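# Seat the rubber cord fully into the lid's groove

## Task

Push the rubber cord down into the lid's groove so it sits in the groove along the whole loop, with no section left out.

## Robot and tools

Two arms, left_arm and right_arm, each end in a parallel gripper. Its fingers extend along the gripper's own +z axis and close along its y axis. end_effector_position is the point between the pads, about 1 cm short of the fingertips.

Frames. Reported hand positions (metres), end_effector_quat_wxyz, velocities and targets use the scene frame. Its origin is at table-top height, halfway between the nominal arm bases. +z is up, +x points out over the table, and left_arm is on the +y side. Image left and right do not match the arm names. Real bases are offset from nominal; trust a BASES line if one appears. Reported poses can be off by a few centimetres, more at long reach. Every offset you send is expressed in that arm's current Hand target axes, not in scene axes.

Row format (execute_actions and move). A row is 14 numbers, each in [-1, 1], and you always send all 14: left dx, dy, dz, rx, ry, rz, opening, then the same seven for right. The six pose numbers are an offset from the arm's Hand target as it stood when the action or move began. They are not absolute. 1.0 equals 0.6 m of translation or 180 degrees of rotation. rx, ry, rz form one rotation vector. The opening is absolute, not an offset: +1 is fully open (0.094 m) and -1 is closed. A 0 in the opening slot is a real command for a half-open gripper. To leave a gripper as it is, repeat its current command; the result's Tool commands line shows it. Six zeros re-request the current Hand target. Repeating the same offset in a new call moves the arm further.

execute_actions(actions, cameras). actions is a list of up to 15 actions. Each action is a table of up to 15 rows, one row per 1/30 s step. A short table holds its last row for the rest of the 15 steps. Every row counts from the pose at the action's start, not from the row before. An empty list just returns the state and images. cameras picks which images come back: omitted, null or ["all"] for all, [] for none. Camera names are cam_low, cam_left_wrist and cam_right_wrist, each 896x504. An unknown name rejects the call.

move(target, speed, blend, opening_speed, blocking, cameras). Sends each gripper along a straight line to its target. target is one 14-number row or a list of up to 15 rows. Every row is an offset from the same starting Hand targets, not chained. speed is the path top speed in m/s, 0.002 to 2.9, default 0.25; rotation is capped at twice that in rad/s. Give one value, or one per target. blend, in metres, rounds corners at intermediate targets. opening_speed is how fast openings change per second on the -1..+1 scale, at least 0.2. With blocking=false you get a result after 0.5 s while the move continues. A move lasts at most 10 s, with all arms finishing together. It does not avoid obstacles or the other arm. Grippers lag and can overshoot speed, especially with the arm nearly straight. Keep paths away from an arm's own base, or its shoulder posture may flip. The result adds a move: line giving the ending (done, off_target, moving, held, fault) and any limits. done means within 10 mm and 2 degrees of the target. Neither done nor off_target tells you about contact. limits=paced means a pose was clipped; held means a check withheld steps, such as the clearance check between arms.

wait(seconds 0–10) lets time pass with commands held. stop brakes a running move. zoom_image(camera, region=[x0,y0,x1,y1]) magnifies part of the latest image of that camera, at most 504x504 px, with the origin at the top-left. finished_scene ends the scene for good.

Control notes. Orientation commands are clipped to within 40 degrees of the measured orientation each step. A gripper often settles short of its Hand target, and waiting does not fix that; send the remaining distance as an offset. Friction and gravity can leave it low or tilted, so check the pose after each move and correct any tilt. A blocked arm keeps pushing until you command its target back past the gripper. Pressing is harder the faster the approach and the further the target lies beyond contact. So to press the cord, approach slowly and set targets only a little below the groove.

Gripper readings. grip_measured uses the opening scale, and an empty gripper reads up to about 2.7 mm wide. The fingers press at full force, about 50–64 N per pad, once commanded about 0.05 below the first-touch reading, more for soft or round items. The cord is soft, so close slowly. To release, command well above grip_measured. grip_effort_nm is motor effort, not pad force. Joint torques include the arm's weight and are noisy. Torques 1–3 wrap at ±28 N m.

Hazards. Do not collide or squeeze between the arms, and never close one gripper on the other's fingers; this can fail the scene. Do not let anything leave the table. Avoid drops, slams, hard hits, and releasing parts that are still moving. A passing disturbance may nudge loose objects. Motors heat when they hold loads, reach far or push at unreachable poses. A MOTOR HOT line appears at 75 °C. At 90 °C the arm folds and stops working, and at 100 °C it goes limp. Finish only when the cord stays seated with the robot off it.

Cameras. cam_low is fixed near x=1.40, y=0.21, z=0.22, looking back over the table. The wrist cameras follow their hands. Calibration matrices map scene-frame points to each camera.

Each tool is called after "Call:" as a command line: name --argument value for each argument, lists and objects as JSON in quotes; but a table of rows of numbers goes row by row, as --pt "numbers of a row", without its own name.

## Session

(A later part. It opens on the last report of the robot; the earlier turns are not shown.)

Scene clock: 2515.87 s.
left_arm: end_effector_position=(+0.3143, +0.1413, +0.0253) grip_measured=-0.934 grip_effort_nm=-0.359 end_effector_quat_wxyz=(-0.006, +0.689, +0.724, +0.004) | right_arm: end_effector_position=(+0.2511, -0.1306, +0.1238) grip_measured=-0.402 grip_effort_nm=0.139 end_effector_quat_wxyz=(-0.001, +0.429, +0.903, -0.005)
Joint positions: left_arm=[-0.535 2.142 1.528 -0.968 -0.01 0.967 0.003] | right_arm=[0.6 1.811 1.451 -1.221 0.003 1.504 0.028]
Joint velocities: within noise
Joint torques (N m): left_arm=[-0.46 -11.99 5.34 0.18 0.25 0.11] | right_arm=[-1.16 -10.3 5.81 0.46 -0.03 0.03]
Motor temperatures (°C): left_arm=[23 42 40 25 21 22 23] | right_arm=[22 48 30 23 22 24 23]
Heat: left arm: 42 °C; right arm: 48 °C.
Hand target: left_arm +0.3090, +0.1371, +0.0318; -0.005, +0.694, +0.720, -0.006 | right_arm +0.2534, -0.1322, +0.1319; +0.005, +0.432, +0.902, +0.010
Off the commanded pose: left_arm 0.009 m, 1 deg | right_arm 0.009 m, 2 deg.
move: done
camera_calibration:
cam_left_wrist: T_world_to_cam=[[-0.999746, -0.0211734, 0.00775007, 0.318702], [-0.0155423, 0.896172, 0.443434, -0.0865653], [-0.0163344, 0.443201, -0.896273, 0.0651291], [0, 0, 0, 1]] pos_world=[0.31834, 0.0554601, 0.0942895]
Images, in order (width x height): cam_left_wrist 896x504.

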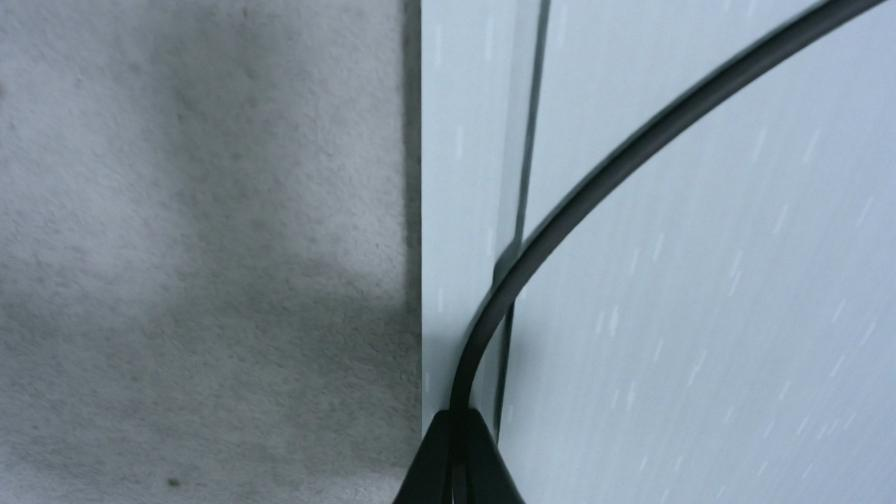

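Call:
move --pt "-0.002 -0.002 -0.008 0 0 0 -0.94 0 0 0 0 0 0 -0.4" --speed 0.08 --cameras '["cam_left_wrist"]'

Call:
zoom_image --camera "cam_left_wrist" --region '[360, 250, 560, 504]'

Scene clock: 2520.23 s.
left_arm: end_effector_position=(+0.3142, +0.1414, +0.0254) grip_measured=-0.934 grip_effort_nm=-0.359 end_effector_quat_wxyz=(-0.007, +0.689, +0.724, +0.004) | right_arm: end_effector_position=(+0.2511, -0.1306, +0.1238) grip_measured=-0.402 grip_effort_nm=0.144 end_effector_quat_wxyz=(-0.001, +0.429, +0.903, -0.005)
Joint positions: left_arm=[-0.535 2.141 1.528 -0.969 -0.01 0.967 0.003] | right_arm=[0.6 1.811 1.451 -1.221 0.003 1.504 0.028]
Joint velocities: within noise
Joint torques (N m): left_arm=[-1.25 -12.53 6.04 -0.03 0.28 0.06] | right_arm=[-1.06 -10.3 5.75 0.47 -0.05 0]
Motor temperatures (°C): left_arm=[23 42 40 25 21 22 23] | right_arm=[22 48 30 23 22 24 23]
Heat: left arm: 42 °C; right arm: 48 °C.
Hand target: left_arm +0.3080, +0.1359, +0.0366; -0.005, +0.694, +0.720, -0.006 | right_arm +0.2534, -0.1322, +0.1319; +0.005, +0.432, +0.902, +0.010
Off the commanded pose: left_arm 0.014 m, 1 deg | right_arm 0.009 m, 2 deg.
move: off_target (left_arm)
camera_calibration:
cam_left_wrist: T_world_to_cam=[[-0.999744, -0.0211306, 0.00810499, 0.318565], [-0.0153443, 0.896114, 0.44356, -0.0867265], [-0.0166357, 0.443322, -0.896208, 0.0653896], [0, 0, 0, 1]] pos_world=[0.318241, 0.0554596, 0.094489]
Images, in order (width x height): cam_left_wrist 896x504.

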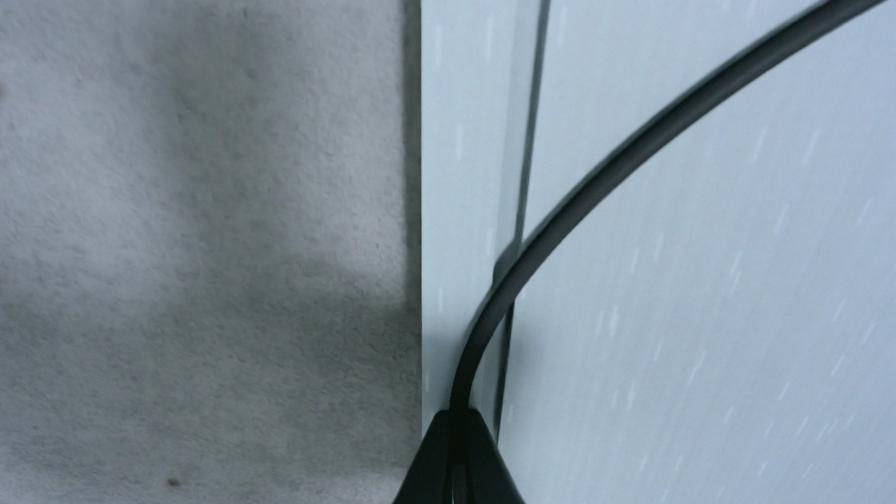

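Scaled by 1.984 from the camera's 896x504 image, which has a finer 1280x720 frame.

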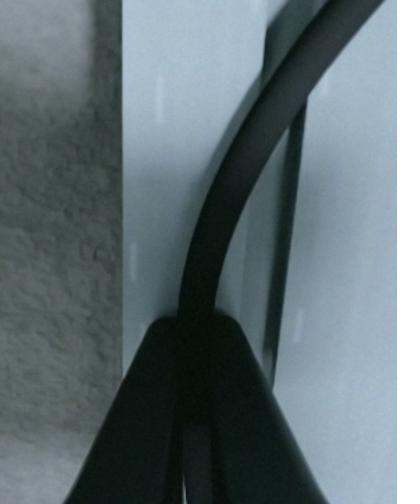

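Call:
move --pt "0 0.003 -0.008 0 0 0 -0.94 0 0 0 0 0 0 -0.4" --speed 0.08 --cameras '["cam_left_wrist"]'

Call:
zoom_image --camera "cam_left_wrist" --region '[360, 250, 560, 504]'

Scene clock: 2525.60 s.
left_arm: end_effector_position=(+0.3048, +0.1437, +0.0263) grip_measured=-0.934 grip_effort_nm=-0.344 end_effector_quat_wxyz=(-0.025, +0.691, +0.723, -0.004) | right_arm: end_effector_position=(+0.2511, -0.1306, +0.1238) grip_measured=-0.402 grip_effort_nm=0.144 end_effector_quat_wxyz=(-0.001, +0.429, +0.903, -0.005)
Joint positions: left_arm=[-0.539 2.141 1.531 -1.01 -0.001 0.967 0.003] | right_arm=[0.6 1.811 1.451 -1.221 0.003 1.504 0.028]
Joint velocities: within noise
Joint torques (N m): left_arm=[-0.49 -12.51 7.31 0.11 0.14 0.07] | right_arm=[-1.25 -10.26 5.79 0.46 -0.04 0.02]
Motor temperatures (°C): left_arm=[23 42 40 25 21 22 23] | right_arm=[22 48 30 23 22 24 23]
Heat: left arm: 42 °C; right arm: 48 °C.
Hand target: left_arm +0.3098, +0.1360, +0.0413; -0.005, +0.694, +0.720, -0.006 | right_arm +0.2534, -0.1322, +0.1319; +0.005, +0.432, +0.902, +0.010
Off the commanded pose: left_arm 0.018 m, 2 deg | right_arm 0.009 m, 2 deg.
move: off_target (left_arm)
camera_calibration:
cam_left_wrist: T_world_to_cam=[[-0.99882, -0.0179548, 0.0451196, 0.307464], [0.00456331, 0.890321, 0.455311, -0.0949096], [-0.0483459, 0.45498, -0.889188, 0.0727596], [0, 0, 0, 1]] pos_world=[0.311052, 0.0569163, 0.0940377]
Images, in order (width x height): cam_left_wrist 896x504.

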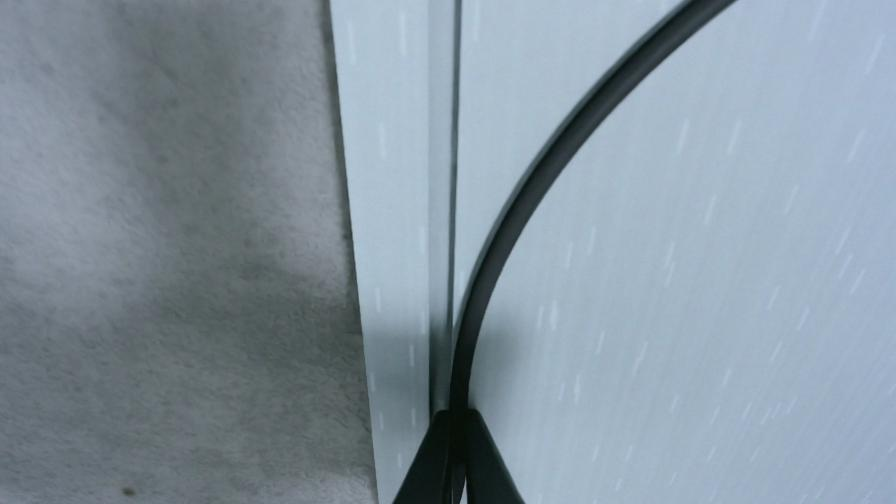

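Scaled by 1.984 from the camera's 896x504 image, which has a finer 1280x720 frame.

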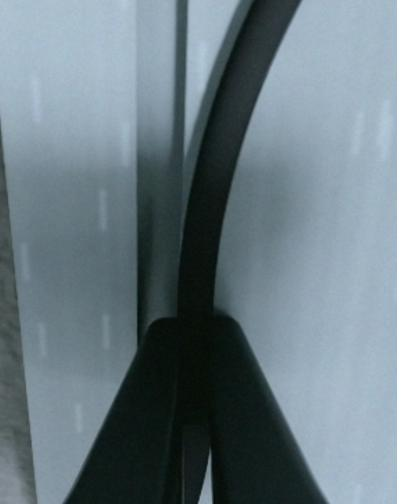

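Call:
move --pt "0 0.01 0.0 0 0 0 -0.94 0 0 0 0 0 0 -0.4" --speed 0.08 --cameras '["cam_left_wrist"]'

Call:
zoom_image --camera "cam_left_wrist" --region '[360, 250, 560, 504]'

Scene clock: 2531.07 s.
left_arm: end_effector_position=(+0.3096, +0.1407, +0.0324) grip_measured=-0.934 grip_effort_nm=-0.349 end_effector_quat_wxyz=(-0.018, +0.691, +0.723, -0.003) | right_arm: end_effector_position=(+0.2511, -0.1306, +0.1238) grip_measured=-0.402 grip_effort_nm=0.139 end_effector_quat_wxyz=(-0.001, +0.429, +0.903, -0.005)
Joint positions: left_arm=[-0.539 2.141 1.557 -1.022 -0.001 0.968 0.003] | right_arm=[0.6 1.811 1.451 -1.221 0.003 1.504 0.028]
Joint velocities: within noise
Joint torques (N m): left_arm=[0.18 -10.93 7.45 0.19 0.22 0.15] | right_arm=[-1.18 -10.33 5.79 0.47 -0.04 0.01]
Motor temperatures (°C): left_arm=[23 41 40 25 21 22 23] | right_arm=[22 48 30 23 22 24 23]
Heat: left arm: 41 °C; right arm: 48 °C.
Hand target: left_arm +0.3157, +0.1362, +0.0412; -0.006, +0.694, +0.720, -0.006 | right_arm +0.2534, -0.1322, +0.1319; +0.005, +0.432, +0.902, +0.010
Off the commanded pose: left_arm 0.012 m, 2 deg | right_arm 0.009 m, 2 deg.
move: off_target (left_arm)
camera_calibration:
cam_left_wrist: T_world_to_cam=[[-0.999277, -0.0172981, 0.0338613, 0.312312], [-0.000273591, 0.893776, 0.448513, -0.0937192], [-0.0380228, 0.448179, -0.893135, 0.0777063], [0, 0, 0, 1]] pos_world=[0.315015, 0.0543401, 0.100861]
Images, in order (width x height): cam_left_wrist 896x504.

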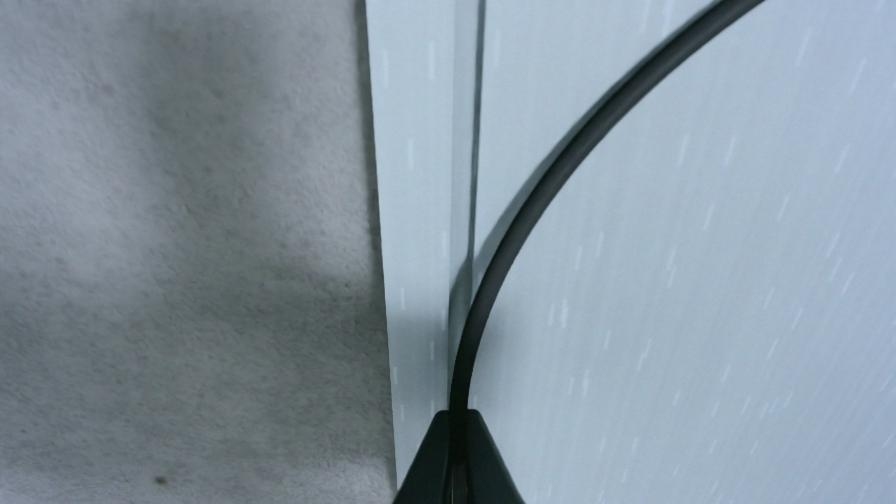

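Scaled by 1.984 from the camera's 896x504 image, which has a finer 1280x720 frame.

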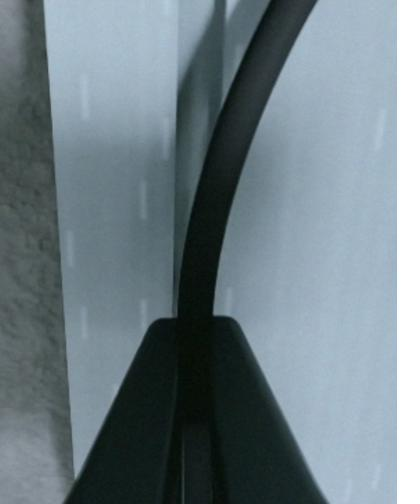

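Call:
move --pt "0 -0.01 0.032 0 0 0 -0.94 0 0 0 0 0 0 -0.4" --speed 0.06 --cameras '["cam_left_wrist"]'

Call:
zoom_image --camera "cam_left_wrist" --region '[360, 250, 560, 504]'

Scene clock: 2536.53 s.
left_arm: end_effector_position=(+0.3108, +0.1399, +0.0262) grip_measured=-0.934 grip_effort_nm=-0.344 end_effector_quat_wxyz=(-0.010, +0.691, +0.723, -0.002) | right_arm: end_effector_position=(+0.2511, -0.1306, +0.1238) grip_measured=-0.402 grip_effort_nm=0.144 end_effector_quat_wxyz=(-0.001, +0.429, +0.903, -0.005)
Joint positions: left_arm=[-0.539 2.141 1.531 -0.981 -0.001 0.968 0.003] | right_arm=[0.6 1.811 1.451 -1.221 0.003 1.504 0.028]
Joint velocities: within noise
Joint torques (N m): left_arm=[-0.39 -10.28 4.1 0.6 0.2 0.1] | right_arm=[-1.24 -10.37 5.83 0.46 -0.03 0.03]
Motor temperatures (°C): left_arm=[23 41 40 25 21 22 23] | right_arm=[22 48 30 23 22 24 23]
Heat: left arm: 41 °C; right arm: 48 °C.
Hand target: left_arm +0.3094, +0.1360, +0.0221; -0.006, +0.694, +0.720, -0.006 | right_arm +0.2534, -0.1322, +0.1319; +0.005, +0.432, +0.902, +0.010
Off the commanded pose: left_arm 0.006 m, 1 deg | right_arm 0.009 m, 2 deg.
move: done
camera_calibration:
cam_left_wrist: T_world_to_cam=[[-0.999638, -0.0167174, 0.0210805, 0.314154], [-0.00570256, 0.897376, 0.441229, -0.0888955], [-0.0262933, 0.440949, -0.897147, 0.0699831], [0, 0, 0, 1]] pos_world=[0.315374, 0.0541655, 0.0953859]
Images, in order (width x height): cam_left_wrist 896x504.

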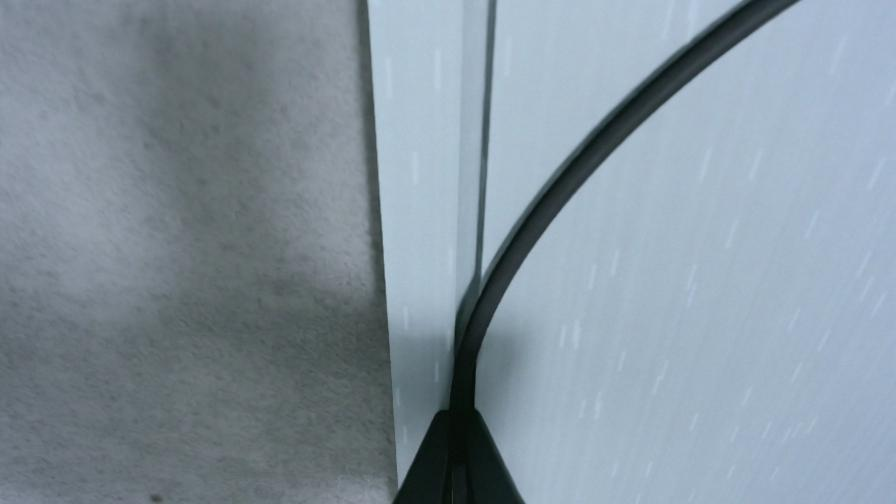

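Scaled by 1.984 from the camera's 896x504 image, which has a finer 1280x720 frame.

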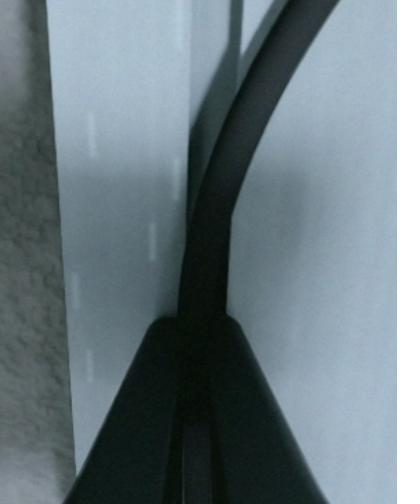

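Call:
move --pt "0 -0.004 0.019 0 0 0 -0.94 0 0 0 0 0 0 -0.4" --pt "0 0.0 0.010 0 0 0 -0.94 0 0 0 0 0 0 -0.4" --pt "0 0.0 0.010 0 0 0 -0.6 0 0 0 0 0 0 -0.4" --pt "0 0.010 -0.03 0 0 0 -0.6 0 0 0 0 0 0 -0.4" --pt "0 0.010 -0.03 0 0 0 -1 0 0 0 0 0 0 -0.4" --speed 0.07 --cameras '["cam_left_wrist"]'

Call:
zoom_image --camera "cam_left_wrist" --region '[360, 250, 560, 504]'

Scene clock: 2544.47 s.
left_arm: end_effector_position=(+0.3089, +0.1386, +0.0332) grip_measured=-0.996 grip_effort_nm=-0.208 end_effector_quat_wxyz=(-0.015, +0.692, +0.722, -0.006) | right_arm: end_effector_position=(+0.2511, -0.1306, +0.1238) grip_measured=-0.402 grip_effort_nm=0.139 end_effector_quat_wxyz=(-0.001, +0.429, +0.903, -0.005)
Joint positions: left_arm=[-0.541 2.138 1.555 -1.02 0.006 0.969 0] | right_arm=[0.6 1.811 1.451 -1.221 0.003 1.504 0.028]
Joint velocities: within noise
Joint torques (N m): left_arm=[0.59 -10.62 7.39 0.23 0.15 0.18] | right_arm=[-1.14 -10.4 5.76 0.45 -0.06 0.01]
Motor temperatures (°C): left_arm=[23 41 40 25 21 22 23] | right_arm=[22 48 30 23 22 24 23]
Heat: left arm: 41 °C; right arm: 48 °C.
Hand target: left_arm +0.3157, +0.1362, +0.0401; -0.006, +0.694, +0.720, -0.006 | right_arm +0.2534, -0.1322, +0.1319; +0.005, +0.432, +0.902, +0.010
Off the commanded pose: left_arm 0.010 m, 1 deg | right_arm 0.009 m, 2 deg.
move: done
camera_calibration:
cam_left_wrist: T_world_to_cam=[[-0.999318, -0.0141652, 0.0340872, 0.311158], [0.00233422, 0.897343, 0.441329, -0.0933075], [-0.0368394, 0.441107, -0.896698, 0.0799644], [0, 0, 0, 1]] pos_world=[0.31411, 0.0528635, 0.102277]
Images, in order (width x height): cam_left_wrist 896x504.

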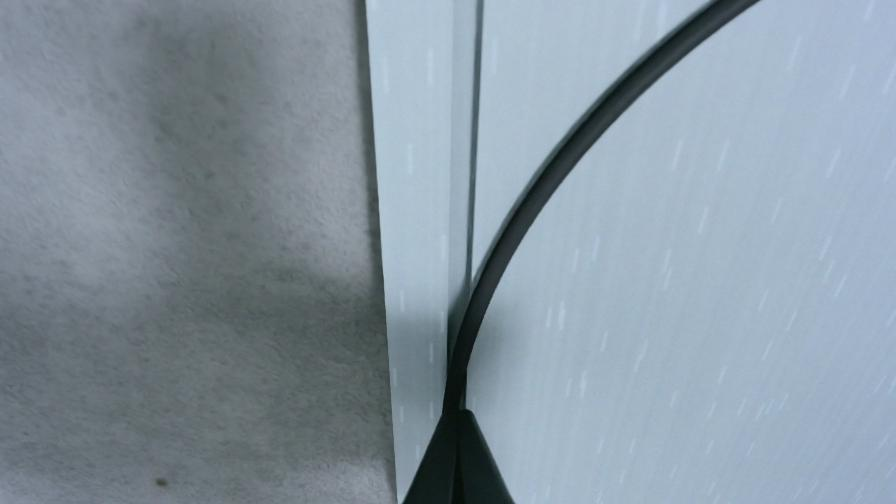

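Scaled by 1.984 from the camera's 896x504 image, which has a finer 1280x720 frame.

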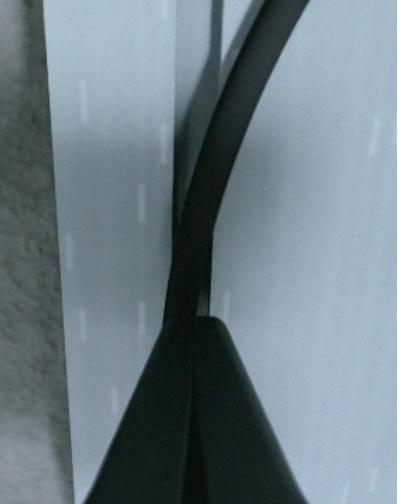

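Call:
move --pt "0.003 -0.001 0.0 0 0 0 -1 0 0 0 0 0 0 -0.4" --pt "0.003 -0.010 0.045 0 0 0 -1 0 0 0 0 0 0 -0.4" --pt "0.003 0.0 0 0 0 0 -1 0 0 0 0 0 0 -0.4" --speed 0.06 --cameras '["cam_left_wrist"]'

Call:
zoom_image --camera "cam_left_wrist" --region '[360, 250, 560, 504]'

Scene clock: 2550.73 s.
left_arm: end_effector_position=(+0.3080, +0.1401, +0.0316) grip_measured=-0.996 grip_effort_nm=-0.208 end_effector_quat_wxyz=(-0.017, +0.692, +0.721, -0.007) | right_arm: end_effector_position=(+0.2511, -0.1306, +0.1238) grip_measured=-0.402 grip_effort_nm=0.149 end_effector_quat_wxyz=(-0.001, +0.429, +0.903, -0.005)
Joint positions: left_arm=[-0.539 2.138 1.549 -1.017 0.006 0.972 0] | right_arm=[0.6 1.811 1.451 -1.221 0.003 1.504 0.028]
Joint velocities: within noise
Joint torques (N m): left_arm=[0.62 -10.67 7.56 0.24 0.09 0.16] | right_arm=[-1.21 -10.39 5.78 0.46 -0.03 0.02]
Motor temperatures (°C): left_arm=[23 42 41 25 21 22 23] | right_arm=[22 48 30 23 22 24 23]
Heat: left arm: 42 °C; right arm: 48 °C.
Hand target: left_arm +0.3157, +0.1379, +0.0401; -0.005, +0.694, +0.720, -0.006 | right_arm +0.2534, -0.1322, +0.1319; +0.005, +0.432, +0.902, +0.010
Off the commanded pose: left_arm 0.012 m, 1 deg | right_arm 0.009 m, 2 deg.
move: off_target (left_arm)
camera_calibration:
cam_left_wrist: T_world_to_cam=[[-0.999218, -0.0131612, 0.0372801, 0.310037], [0.00471924, 0.896513, 0.442992, -0.094583], [-0.0392524, 0.442822, -0.89575, 0.078403], [0, 0, 0, 1]] pos_world=[0.313318, 0.0541568, 0.100571]
Images, in order (width x height): cam_left_wrist 896x504.

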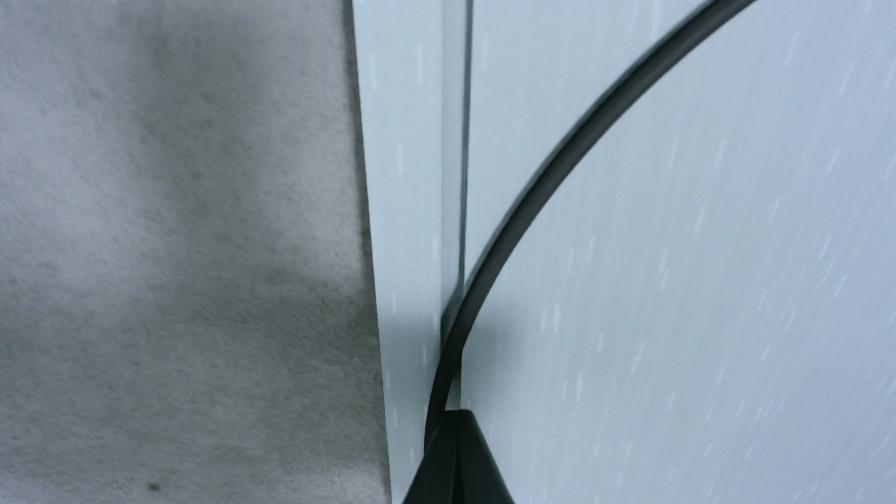

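Scaled by 1.984 from the camera's 896x504 image, which has a finer 1280x720 frame.

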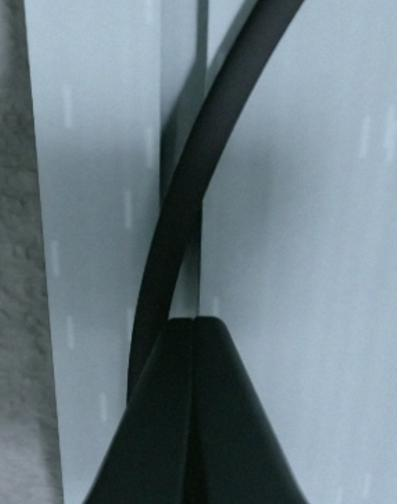

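Call:
move --pt "0.035 -0.002 -0.01 0 0 0 -0.6 0 0 0 0 0 0 -0.4" --speed 0.1 --cameras '["cam_left_wrist"]'

Call:
zoom_image --camera "cam_left_wrist" --region '[360, 200, 600, 504]'

Scene clock: 2555.50 s.
left_arm: end_effector_position=(+0.3143, +0.1584, +0.0323) grip_measured=-0.602 grip_effort_nm=0.076 end_effector_quat_wxyz=(-0.019, +0.690, +0.723, -0.008) | right_arm: end_effector_position=(+0.2511, -0.1306, +0.1238) grip_measured=-0.402 grip_effort_nm=0.144 end_effector_quat_wxyz=(-0.001, +0.429, +0.903, -0.005)
Joint positions: left_arm=[-0.49 2.128 1.534 -1.018 0.006 1.014 0.019] | right_arm=[0.6 1.811 1.451 -1.221 0.003 1.504 0.028]
Joint velocities: within noise
Joint torques (N m): left_arm=[0.01 -14.5 4.19 0.26 0.08 0.11] | right_arm=[-1.09 -10.33 5.74 0.47 -0.03 0.02]
Motor temperatures (°C): left_arm=[23 43 42 25 21 22 23] | right_arm=[22 48 30 23 22 24 23]
Heat: left arm: 43 °C; right arm: 48 °C.
Hand target: left_arm +0.3138, +0.1589, +0.0461; -0.005, +0.694, +0.720, -0.006 | right_arm +0.2534, -0.1322, +0.1319; +0.005, +0.432, +0.902, +0.010
Off the commanded pose: left_arm 0.014 m, 2 deg | right_arm 0.009 m, 2 deg.
move: off_target (left_arm)
camera_calibration:
cam_left_wrist: T_world_to_cam=[[-0.99892, -0.0192892, 0.042259, 0.317322], [0.00147373, 0.896095, 0.44386, -0.110305], [-0.0464298, 0.443443, -0.895099, 0.0733047], [0, 0, 0, 1]] pos_world=[0.320546, 0.0724581, 0.101165]
Images, in order (width x height): cam_left_wrist 896x504.

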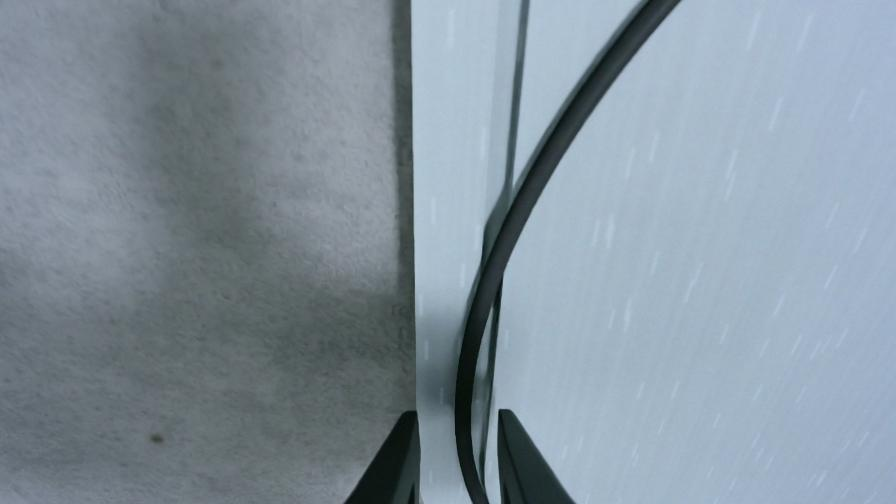

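Scaled by 1.658 from the camera's 896x504 image, which has a finer 1280x720 frame.

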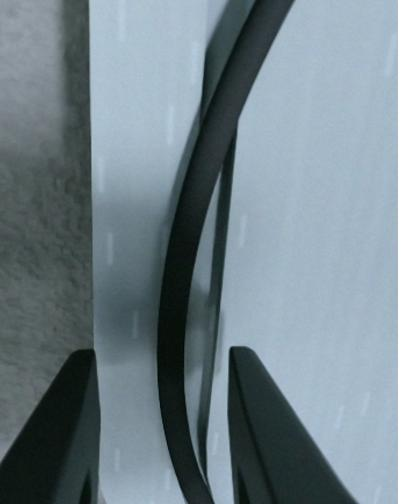

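Call:
move --pt "0.009 0.003 0.0 0 0 0 -1 0 0 0 0 0 0 -0.4" --pt "0.009 -0.004 0.055 0 0 0 -1 0 0 0 0 0 0 -0.4" --pt "0.007 0.004 0.01 0 0 0 -1 0 0 0 0 0 0 -0.4" --speed 0.08 --cameras '["cam_left_wrist"]'

Call:
zoom_image --camera "cam_left_wrist" --region '[360, 250, 560, 504]'

Scene clock: 2567.83 s.
left_arm: end_effector_position=(+0.3080, +0.1663, +0.0302) grip_measured=-0.996 grip_effort_nm=-0.208 end_effector_quat_wxyz=(-0.019, +0.691, +0.722, -0.009) | right_arm: end_effector_position=(+0.2511, -0.1306, +0.1238) grip_measured=-0.402 grip_effort_nm=0.139 end_effector_quat_wxyz=(-0.001, +0.429, +0.903, -0.005)
Joint positions: left_arm=[-0.48 2.097 1.477 -0.992 0.007 1.028 0] | right_arm=[0.6 1.811 1.451 -1.221 0.003 1.504 0.028]
Joint velocities: within noise
Joint torques (N m): left_arm=[0.43 -10.67 7.3 0.2 0.09 0.15] | right_arm=[-1.22 -10.3 5.81 0.46 -0.04 0.01]
Motor temperatures (°C): left_arm=[23 47 40 25 21 22 23] | right_arm=[22 48 30 23 22 24 23]
Heat: left arm: 47 °C; right arm: 48 °C.
Hand target: left_arm +0.3159, +0.1632, +0.0400; -0.006, +0.694, +0.720, -0.006 | right_arm +0.2534, -0.1322, +0.1319; +0.005, +0.432, +0.902, +0.010
Off the commanded pose: left_arm 0.013 m, 2 deg | right_arm 0.009 m, 2 deg.
move: off_target (left_arm)
camera_calibration:
cam_left_wrist: T_world_to_cam=[[-0.99896, -0.0158902, 0.0427316, 0.310655], [0.0046815, 0.896585, 0.442846, -0.117524], [-0.0453494, 0.442586, -0.895579, 0.0674388], [0, 0, 0, 1]] pos_world=[0.313941, 0.0804592, 0.0991671]
Images, in order (width x height): cam_left_wrist 896x504.

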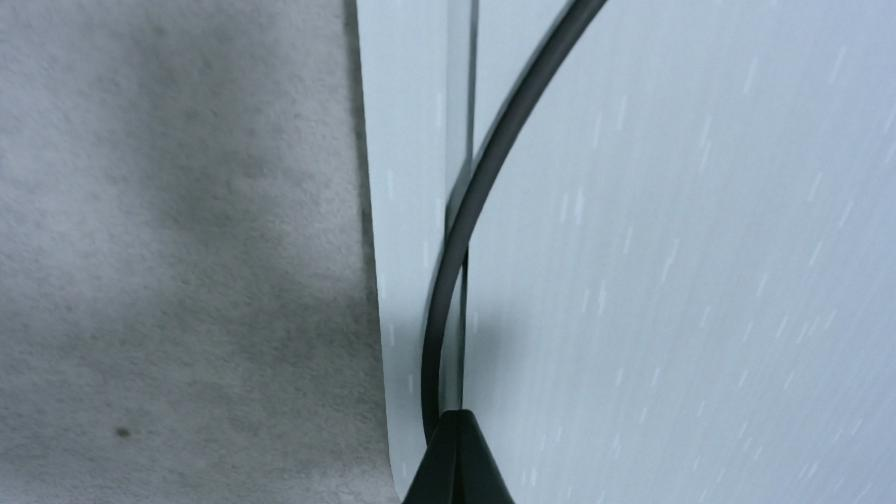

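Scaled by 1.984 from the camera's 896x504 image, which has a finer 1280x720 frame.

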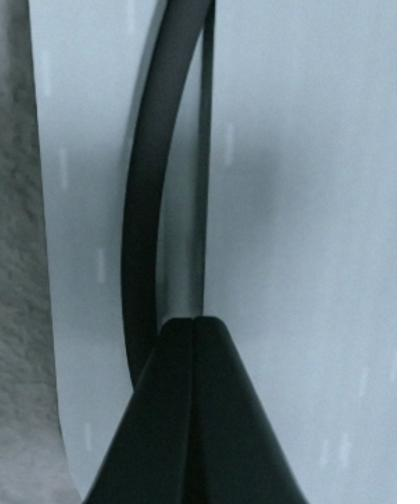

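Call:
move --pt "-0.021 0.004 -0.01 0 0 0 -0.5 0 0 0 0 0 0 -0.4" --pt "-0.021 -0.004 0.025 0 0 0 -0.5 0 0 0 0 0 0 -0.4" --speed 0.08 --cameras '["cam_left_wrist"]'

Call:
zoom_image --camera "cam_left_wrist" --region '[360, 250, 560, 504]'

Scene clock: 2579.47 s.
left_arm: end_effector_position=(+0.3156, +0.1517, +0.0326) grip_measured=-0.502 grip_effort_nm=0.085 end_effector_quat_wxyz=(-0.002, +0.696, +0.718, -0.004) | right_arm: end_effector_position=(+0.2511, -0.1306, +0.1238) grip_measured=-0.402 grip_effort_nm=0.144 end_effector_quat_wxyz=(-0.001, +0.429, +0.903, -0.005)
Joint positions: left_arm=[-0.503 2.112 1.511 -0.976 0.007 1.017 0.023] | right_arm=[0.6 1.811 1.451 -1.221 0.003 1.504 0.028]
Joint velocities: within noise
Joint torques (N m): left_arm=[-0.32 -8.8 4.33 0.53 0.09 -0.02] | right_arm=[-1.16 -10.3 5.79 0.47 -0.03 0.02]
Motor temperatures (°C): left_arm=[23 44 41 25 21 22 23] | right_arm=[22 48 30 23 22 24 23]
Heat: left arm: 44 °C; right arm: 48 °C.
Hand target: left_arm +0.3138, +0.1506, +0.0251; -0.005, +0.694, +0.720, -0.006 | right_arm +0.2534, -0.1322, +0.1319; +0.005, +0.432, +0.902, +0.010
Off the commanded pose: left_arm 0.008 m, 1 deg | right_arm 0.009 m, 2 deg.
move: done
camera_calibration:
cam_left_wrist: T_world_to_cam=[[-0.999918, -0.00361686, 0.0122754, 0.317371], [0.00198134, 0.903906, 0.427726, -0.105305], [-0.0126428, 0.427715, -0.903825, 0.0685693], [0, 0, 0, 1]] pos_world=[0.31842, 0.0670052, 0.10312]
Images, in order (width x height): cam_left_wrist 896x504.

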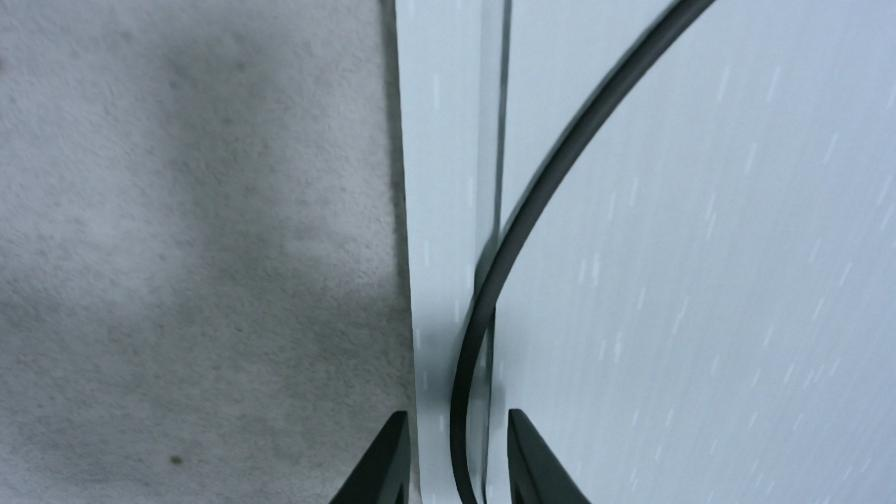

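Scaled by 1.984 from the camera's 896x504 image, which has a finer 1280x720 frame.

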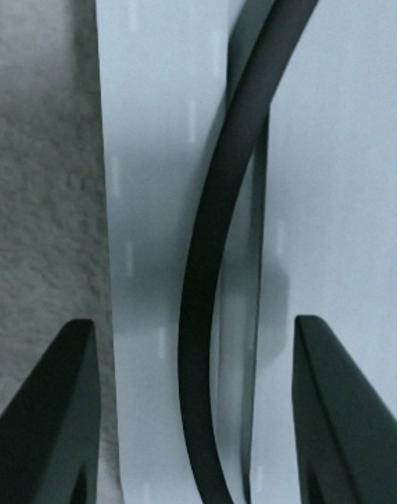

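Call:
move --pt "0.002 -0.001 0.0135 0 0 0 -0.5 0 0 0 0 0 0 -0.4" --pt "0.002 -0.001 0.0135 0 0 0 -0.94 0 0 0 0 0 0 -0.4" --speed 0.08 --opening_speed 0.6 --cameras '[]'

Call:
move --pt "0 0 -0.035 0 0 0 -0.94 0 0 0 0 0 0 -0.4" --speed 0.06 --cameras '["cam_left_wrist"]'

Call:
zoom_image --camera "cam_left_wrist" --region '[360, 250, 560, 504]'

Scene clock: 2595.20 s.
left_arm: end_effector_position=(+0.3176, +0.1505, +0.0258) grip_measured=-0.934 grip_effort_nm=-0.369 end_effector_quat_wxyz=(+0.005, +0.696, +0.718, -0.002) | right_arm: end_effector_position=(+0.2511, -0.1306, +0.1238) grip_measured=-0.402 grip_effort_nm=0.144 end_effector_quat_wxyz=(-0.001, +0.429, +0.903, -0.005)
Joint positions: left_arm=[-0.503 2.117 1.49 -0.935 0.007 1.016 0.003] | right_arm=[0.6 1.811 1.451 -1.221 0.003 1.504 0.028]
Joint velocities: within noise
Joint torques (N m): left_arm=[-0.1 -8.72 4.04 0.51 0.09 -0.01] | right_arm=[-1.2 -10.33 5.75 0.46 -0.04 0.02]
Motor temperatures (°C): left_arm=[23 43 40 25 21 22 23] | right_arm=[22 48 30 23 22 24 23]
Heat: left arm: 43 °C; right arm: 48 °C.
Hand target: left_arm +0.3131, +0.1517, +0.0170; -0.005, +0.694, +0.720, -0.006 | right_arm +0.2534, -0.1322, +0.1319; +0.005, +0.432, +0.902, +0.010
Off the commanded pose: left_arm 0.010 m, 1 deg | right_arm 0.009 m, 2 deg.
move: done
No camera images: "cameras" was empty.

Scene clock: 2596.27 s.
left_arm: end_effector_position=(+0.3066, +0.1569, +0.0264) grip_measured=-0.934 grip_effort_nm=-0.359 end_effector_quat_wxyz=(-0.020, +0.695, +0.718, -0.008) | right_arm: end_effector_position=(+0.2511, -0.1306, +0.1238) grip_measured=-0.402 grip_effort_nm=0.144 end_effector_quat_wxyz=(-0.001, +0.429, +0.903, -0.005)
Joint positions: left_arm=[-0.503 2.117 1.492 -0.989 0.007 1.016 0.003] | right_arm=[0.6 1.811 1.451 -1.221 0.003 1.504 0.028]
Joint velocities: within noise
Joint torques (N m): left_arm=[-0.17 -11.41 7.27 0.21 0.1 -0.04] | right_arm=[-1.1 -10.36 5.74 0.48 -0.04 0]
Motor temperatures (°C): left_arm=[23 43 40 25 21 22 23] | right_arm=[22 48 30 23 22 24 23]
Heat: left arm: 43 °C; right arm: 48 °C.
Hand target: left_arm +0.3134, +0.1518, +0.0380; -0.005, +0.694, +0.720, -0.006 | right_arm +0.2534, -0.1322, +0.1319; +0.005, +0.432, +0.902, +0.010
Off the commanded pose: left_arm 0.014 m, 2 deg | right_arm 0.009 m, 2 deg.
move: off_target (left_arm)
camera_calibration:
cam_left_wrist: T_world_to_cam=[[-0.998996, -0.00448212, 0.0445729, 0.307483], [0.0158012, 0.895777, 0.444223, -0.110706], [-0.0419184, 0.444482, -0.894807, 0.066819], [0, 0, 0, 1]] pos_world=[0.311724, 0.0708459, 0.0952627]
Images, in order (width x height): cam_left_wrist 896x504.

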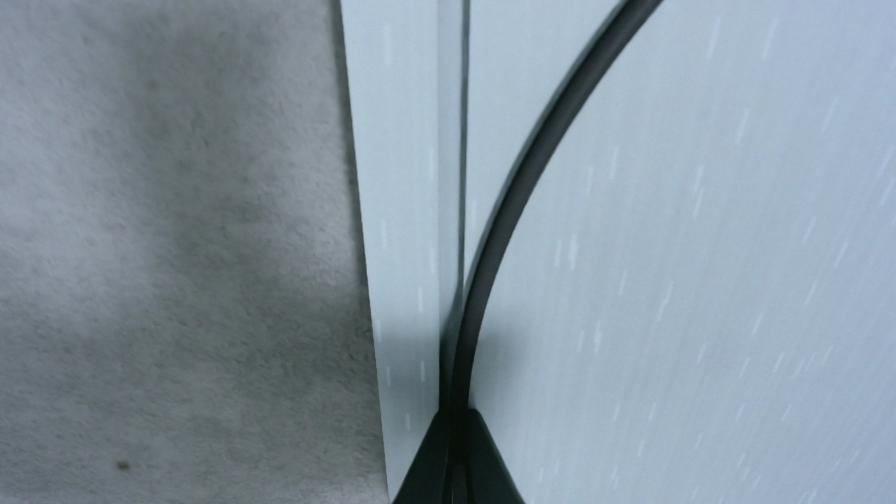

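Scaled by 1.984 from the camera's 896x504 image, which has a finer 1280x720 frame.

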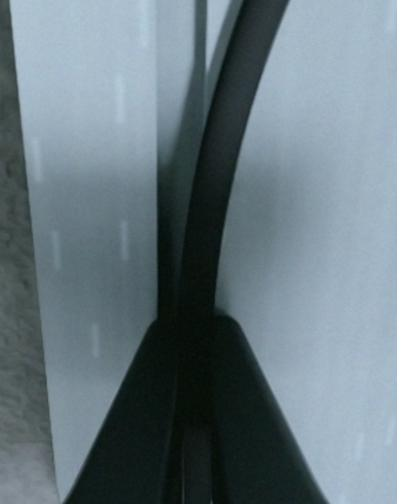

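Call:
move --pt "-0.01 0.003 0.0 0 0 0 -0.94 0 0 0 0 0 0 -0.4" --speed 0.06 --cameras '["cam_left_wrist"]'

Call:
zoom_image --camera "cam_left_wrist" --region '[360, 250, 560, 504]'

Scene clock: 2601.80 s.
left_arm: end_effector_position=(+0.3108, +0.1512, +0.0326) grip_measured=-0.934 grip_effort_nm=-0.349 end_effector_quat_wxyz=(-0.012, +0.695, +0.718, -0.006) | right_arm: end_effector_position=(+0.2511, -0.1306, +0.1238) grip_measured=-0.402 grip_effort_nm=0.144 end_effector_quat_wxyz=(-0.001, +0.429, +0.903, -0.005)
Joint positions: left_arm=[-0.511 2.117 1.519 -1 0.007 1.009 0.003] | right_arm=[0.6 1.811 1.451 -1.221 0.003 1.504 0.028]
Joint velocities: within noise
Joint torques (N m): left_arm=[-0.51 -9.89 7.42 0.24 0.13 -0.03] | right_arm=[-1.17 -10.32 5.81 0.46 -0.03 0.04]
Motor temperatures (°C): left_arm=[23 43 41 25 21 22 23] | right_arm=[22 48 30 23 22 24 23]
Heat: left arm: 43 °C; right arm: 48 °C.
Hand target: left_arm +0.3153, +0.1457, +0.0380; -0.005, +0.694, +0.720, -0.006 | right_arm +0.2534, -0.1322, +0.1319; +0.005, +0.432, +0.902, +0.010
Off the commanded pose: left_arm 0.009 m, 1 deg | right_arm 0.009 m, 2 deg.
move: done
camera_calibration:
cam_left_wrist: T_world_to_cam=[[-0.999519, -0.00460209, 0.030661, 0.311998], [0.00927918, 0.899191, 0.437457, -0.106676], [-0.0295833, 0.437531, -0.898716, 0.0724227], [0, 0, 0, 1]] pos_world=[0.314981, 0.0656707, 0.102187]
Images, in order (width x height): cam_left_wrist 896x504.

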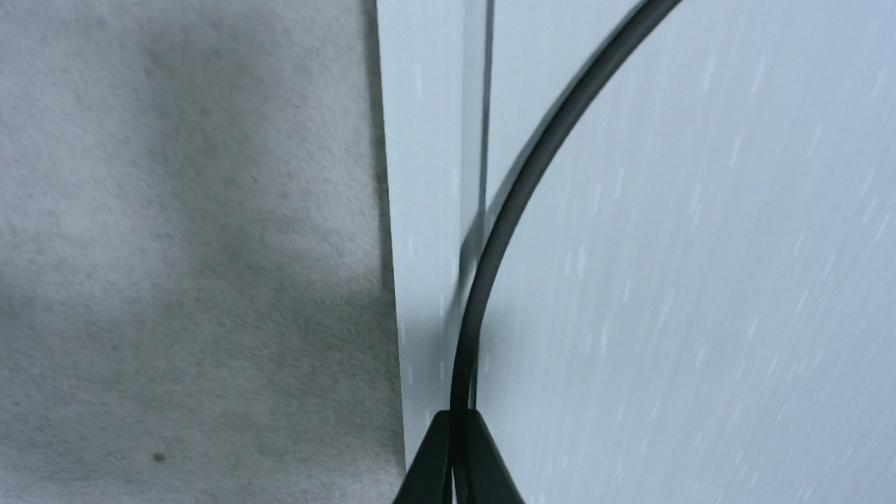

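Scaled by 1.984 from the camera's 896x504 image, which has a finer 1280x720 frame.

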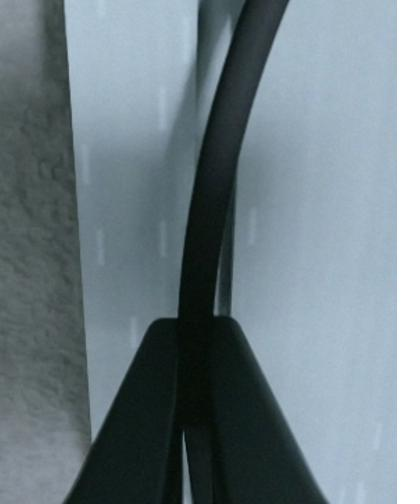

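Call:
move --pt "-0.003 -0.010 0.0 0 0 0 -0.94 0 0 0 0 0 0 -0.4" --pt "-0.003 -0.011 0.035 0 0 0 -0.94 0 0 0 0 0 0 -0.4" --speed 0.06 --cameras '["cam_left_wrist"]'

Call:
zoom_image --camera "cam_left_wrist" --region '[360, 250, 560, 504]'

Scene clock: 2607.30 s.
left_arm: end_effector_position=(+0.3089, +0.1458, +0.0261) grip_measured=-0.934 grip_effort_nm=-0.359 end_effector_quat_wxyz=(-0.005, +0.696, +0.718, -0.005) | right_arm: end_effector_position=(+0.2511, -0.1306, +0.1238) grip_measured=-0.402 grip_effort_nm=0.139 end_effector_quat_wxyz=(-0.001, +0.429, +0.903, -0.005)
Joint positions: left_arm=[-0.525 2.117 1.491 -0.958 0.007 0.995 0.003] | right_arm=[0.6 1.811 1.451 -1.221 0.003 1.504 0.028]
Joint velocities: within noise
Joint torques (N m): left_arm=[-0.39 -8.21 4.14 0.69 0.18 -0.05] | right_arm=[-1.17 -10.39 5.63 0.45 -0.04 0.03]
Motor temperatures (°C): left_arm=[23 43 41 25 21 22 23] | right_arm=[22 48 30 23 22 24 23]
Heat: left arm: 43 °C; right arm: 48 °C.
Hand target: left_arm +0.3086, +0.1437, +0.0172; -0.005, +0.694, +0.720, -0.006 | right_arm +0.2534, -0.1322, +0.1319; +0.005, +0.432, +0.902, +0.010
Off the commanded pose: left_arm 0.009 m, 0 deg | right_arm 0.009 m, 2 deg.
move: done
camera_calibration:
cam_left_wrist: T_world_to_cam=[[-0.999835, -0.00327916, 0.0178924, 0.310462], [0.00475149, 0.902388, 0.430897, -0.0978418], [-0.0175589, 0.430911, -0.902224, 0.0661756], [0, 0, 0, 1]] pos_world=[0.312038, 0.0607936, 0.0963101]
Images, in order (width x height): cam_left_wrist 896x504.

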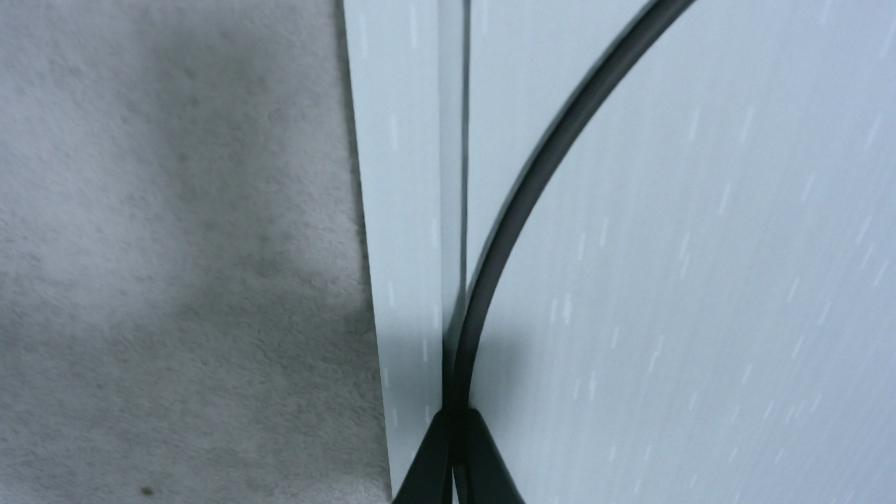

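Scaled by 1.984 from the camera's 896x504 image, which has a finer 1280x720 frame.

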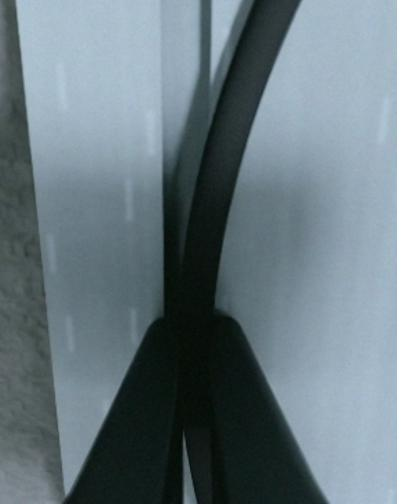

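Call:
move --pt "-0.0 0.006 0.012 0 0 0 -0.94 0 0 0 0 0 0 -0.4" --pt "-0.001 0.003 0.002 0 0 0 -0.94 0 0 0 0 0 0 -0.4" --pt "-0.001 0.003 0.002 0 0 0 -0.6 0 0 0 0 0 0 -0.4" --pt "-0.005 0.012 -0.038 0 0 0 -0.6 0 0 0 0 0 0 -0.4" --pt "-0.005 0.012 -0.038 0 0 0 -1 0 0 0 0 0 0 -0.4" --speed 0.07 --cameras '["cam_left_wrist"]'

Call:
zoom_image --camera "cam_left_wrist" --region '[360, 250, 560, 504]'

Scene clock: 2616.00 s.
left_arm: end_effector_position=(+0.3106, +0.1429, +0.0373) grip_measured=-0.996 grip_effort_nm=-0.208 end_effector_quat_wxyz=(-0.008, +0.697, +0.717, -0.007) | right_arm: end_effector_position=(+0.2511, -0.1306, +0.1238) grip_measured=-0.402 grip_effort_nm=0.144 end_effector_quat_wxyz=(-0.001, +0.429, +0.903, -0.005)
Joint positions: left_arm=[-0.527 2.119 1.542 -1.014 0.011 0.995 0] | right_arm=[0.6 1.811 1.451 -1.221 0.003 1.504 0.028]
Joint velocities: within noise
Joint torques (N m): left_arm=[0.21 -9.24 7.53 0.22 0.1 -0.01] | right_arm=[-1.16 -10.41 5.81 0.46 -0.05 0.01]
Motor temperatures (°C): left_arm=[23 42 41 25 21 22 23] | right_arm=[22 48 30 23 22 24 23]
Heat: left arm: 42 °C; right arm: 48 °C.
Hand target: left_arm +0.3161, +0.1410, +0.0397; -0.005, +0.694, +0.720, -0.006 | right_arm +0.2534, -0.1322, +0.1319; +0.005, +0.432, +0.902, +0.010
Off the commanded pose: left_arm 0.006 m, 1 deg | right_arm 0.009 m, 2 deg.
move: done
camera_calibration:
cam_left_wrist: T_world_to_cam=[[-0.999645, -0.00139581, 0.0265888, 0.311373], [0.0102084, 0.902217, 0.431162, -0.10179], [-0.0245907, 0.431281, -0.901883, 0.0797163], [0, 0, 0, 1]] pos_world=[0.314262, 0.0578912, 0.107504]
Images, in order (width x height): cam_left_wrist 896x504.

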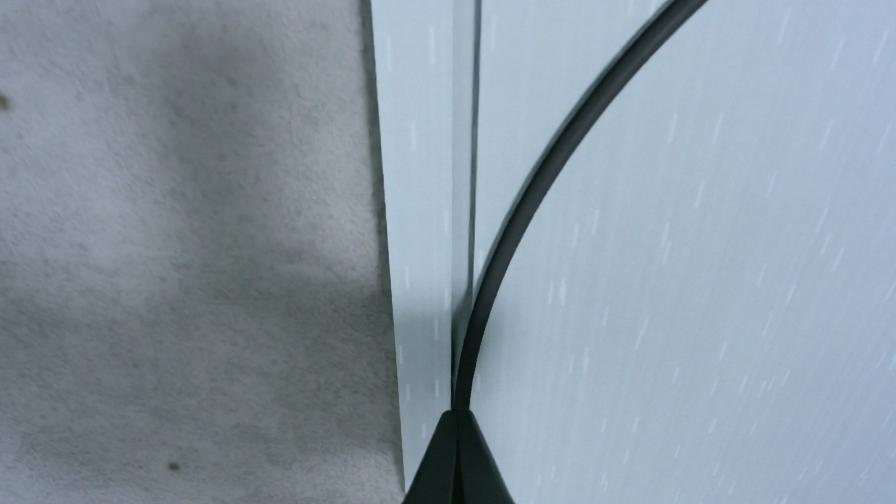

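Scaled by 1.984 from the camera's 896x504 image, which has a finer 1280x720 frame.

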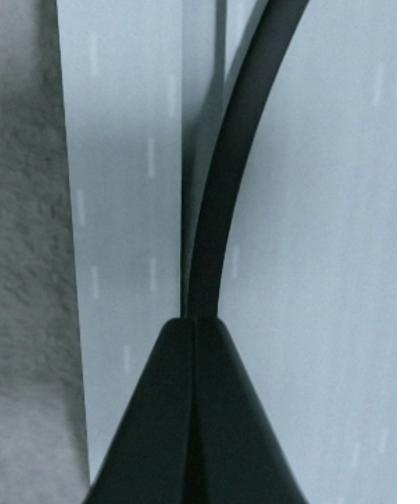

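Call:
move --pt "0.032 0.0 0 0 0 0 -1 0 0 0 0 0 0 -0.4" --pt "0.032 -0.007 0.044 0 0 0 -1 0 0 0 0 0 0 -0.4" --pt "0.032 0 0.005 0 0 0 -1 0 0 0 0 0 0 -0.4" --pt "0.02 0 0.005 0 0 0 -1 0 0 0 0 0 0 -0.4" --speed 0.08 --cameras '["cam_left_wrist"]'

Call:
zoom_image --camera "cam_left_wrist" --region '[360, 250, 560, 504]'

Scene clock: 2626.87 s.
left_arm: end_effector_position=(+0.3100, +0.1578, +0.0299) grip_measured=-0.996 grip_effort_nm=-0.212 end_effector_quat_wxyz=(-0.014, +0.693, +0.720, -0.008) | right_arm: end_effector_position=(+0.2511, -0.1306, +0.1238) grip_measured=-0.402 grip_effort_nm=0.144 end_effector_quat_wxyz=(-0.001, +0.429, +0.903, -0.005)
Joint positions: left_arm=[-0.496 2.11 1.497 -0.99 0.008 1.018 0] | right_arm=[0.6 1.811 1.451 -1.221 0.003 1.504 0.028]
Joint velocities: within noise
Joint torques (N m): left_arm=[-0.23 -10.24 7.46 0.24 0.11 0.06] | right_arm=[-1.14 -10.32 5.81 0.45 -0.03 -0.01]
Motor temperatures (°C): left_arm=[23 41 42 25 21 22 23] | right_arm=[22 48 30 23 22 24 23]
Heat: left arm: 42 °C; right arm: 48 °C.
Hand target: left_arm +0.3157, +0.1530, +0.0368; -0.005, +0.694, +0.720, -0.006 | right_arm +0.2534, -0.1322, +0.1319; +0.005, +0.432, +0.902, +0.010
Off the commanded pose: left_arm 0.010 m, 1 deg | right_arm 0.009 m, 2 deg.
move: done
camera_calibration:
cam_left_wrist: T_world_to_cam=[[-0.999309, -0.00997334, 0.0358187, 0.311951], [0.0067367, 0.898842, 0.438221, -0.110634], [-0.0365659, 0.438159, -0.898153, 0.0691125], [0, 0, 0, 1]] pos_world=[0.315007, 0.0722716, 0.0993822]
Images, in order (width x height): cam_left_wrist 896x504.

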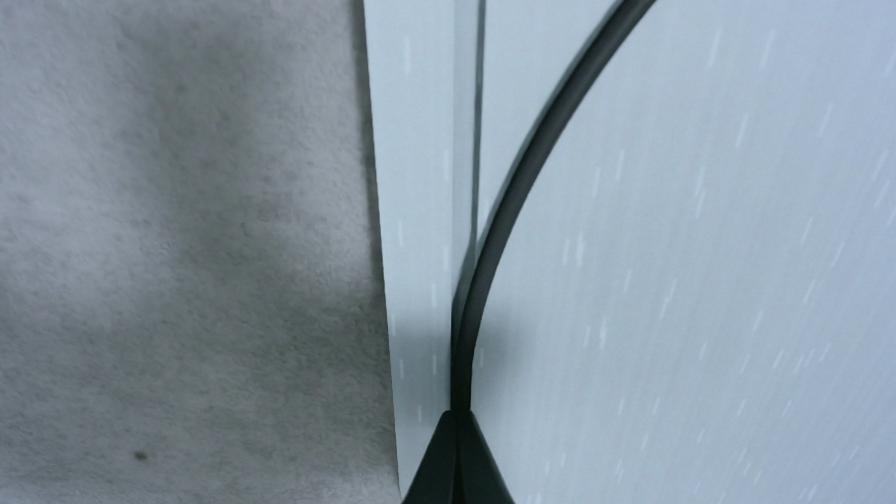

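Scaled by 1.984 from the camera's 896x504 image, which has a finer 1280x720 frame.

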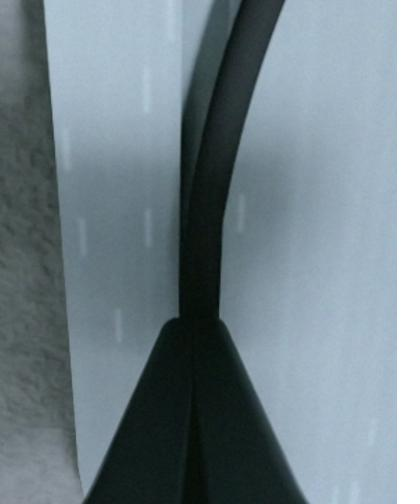

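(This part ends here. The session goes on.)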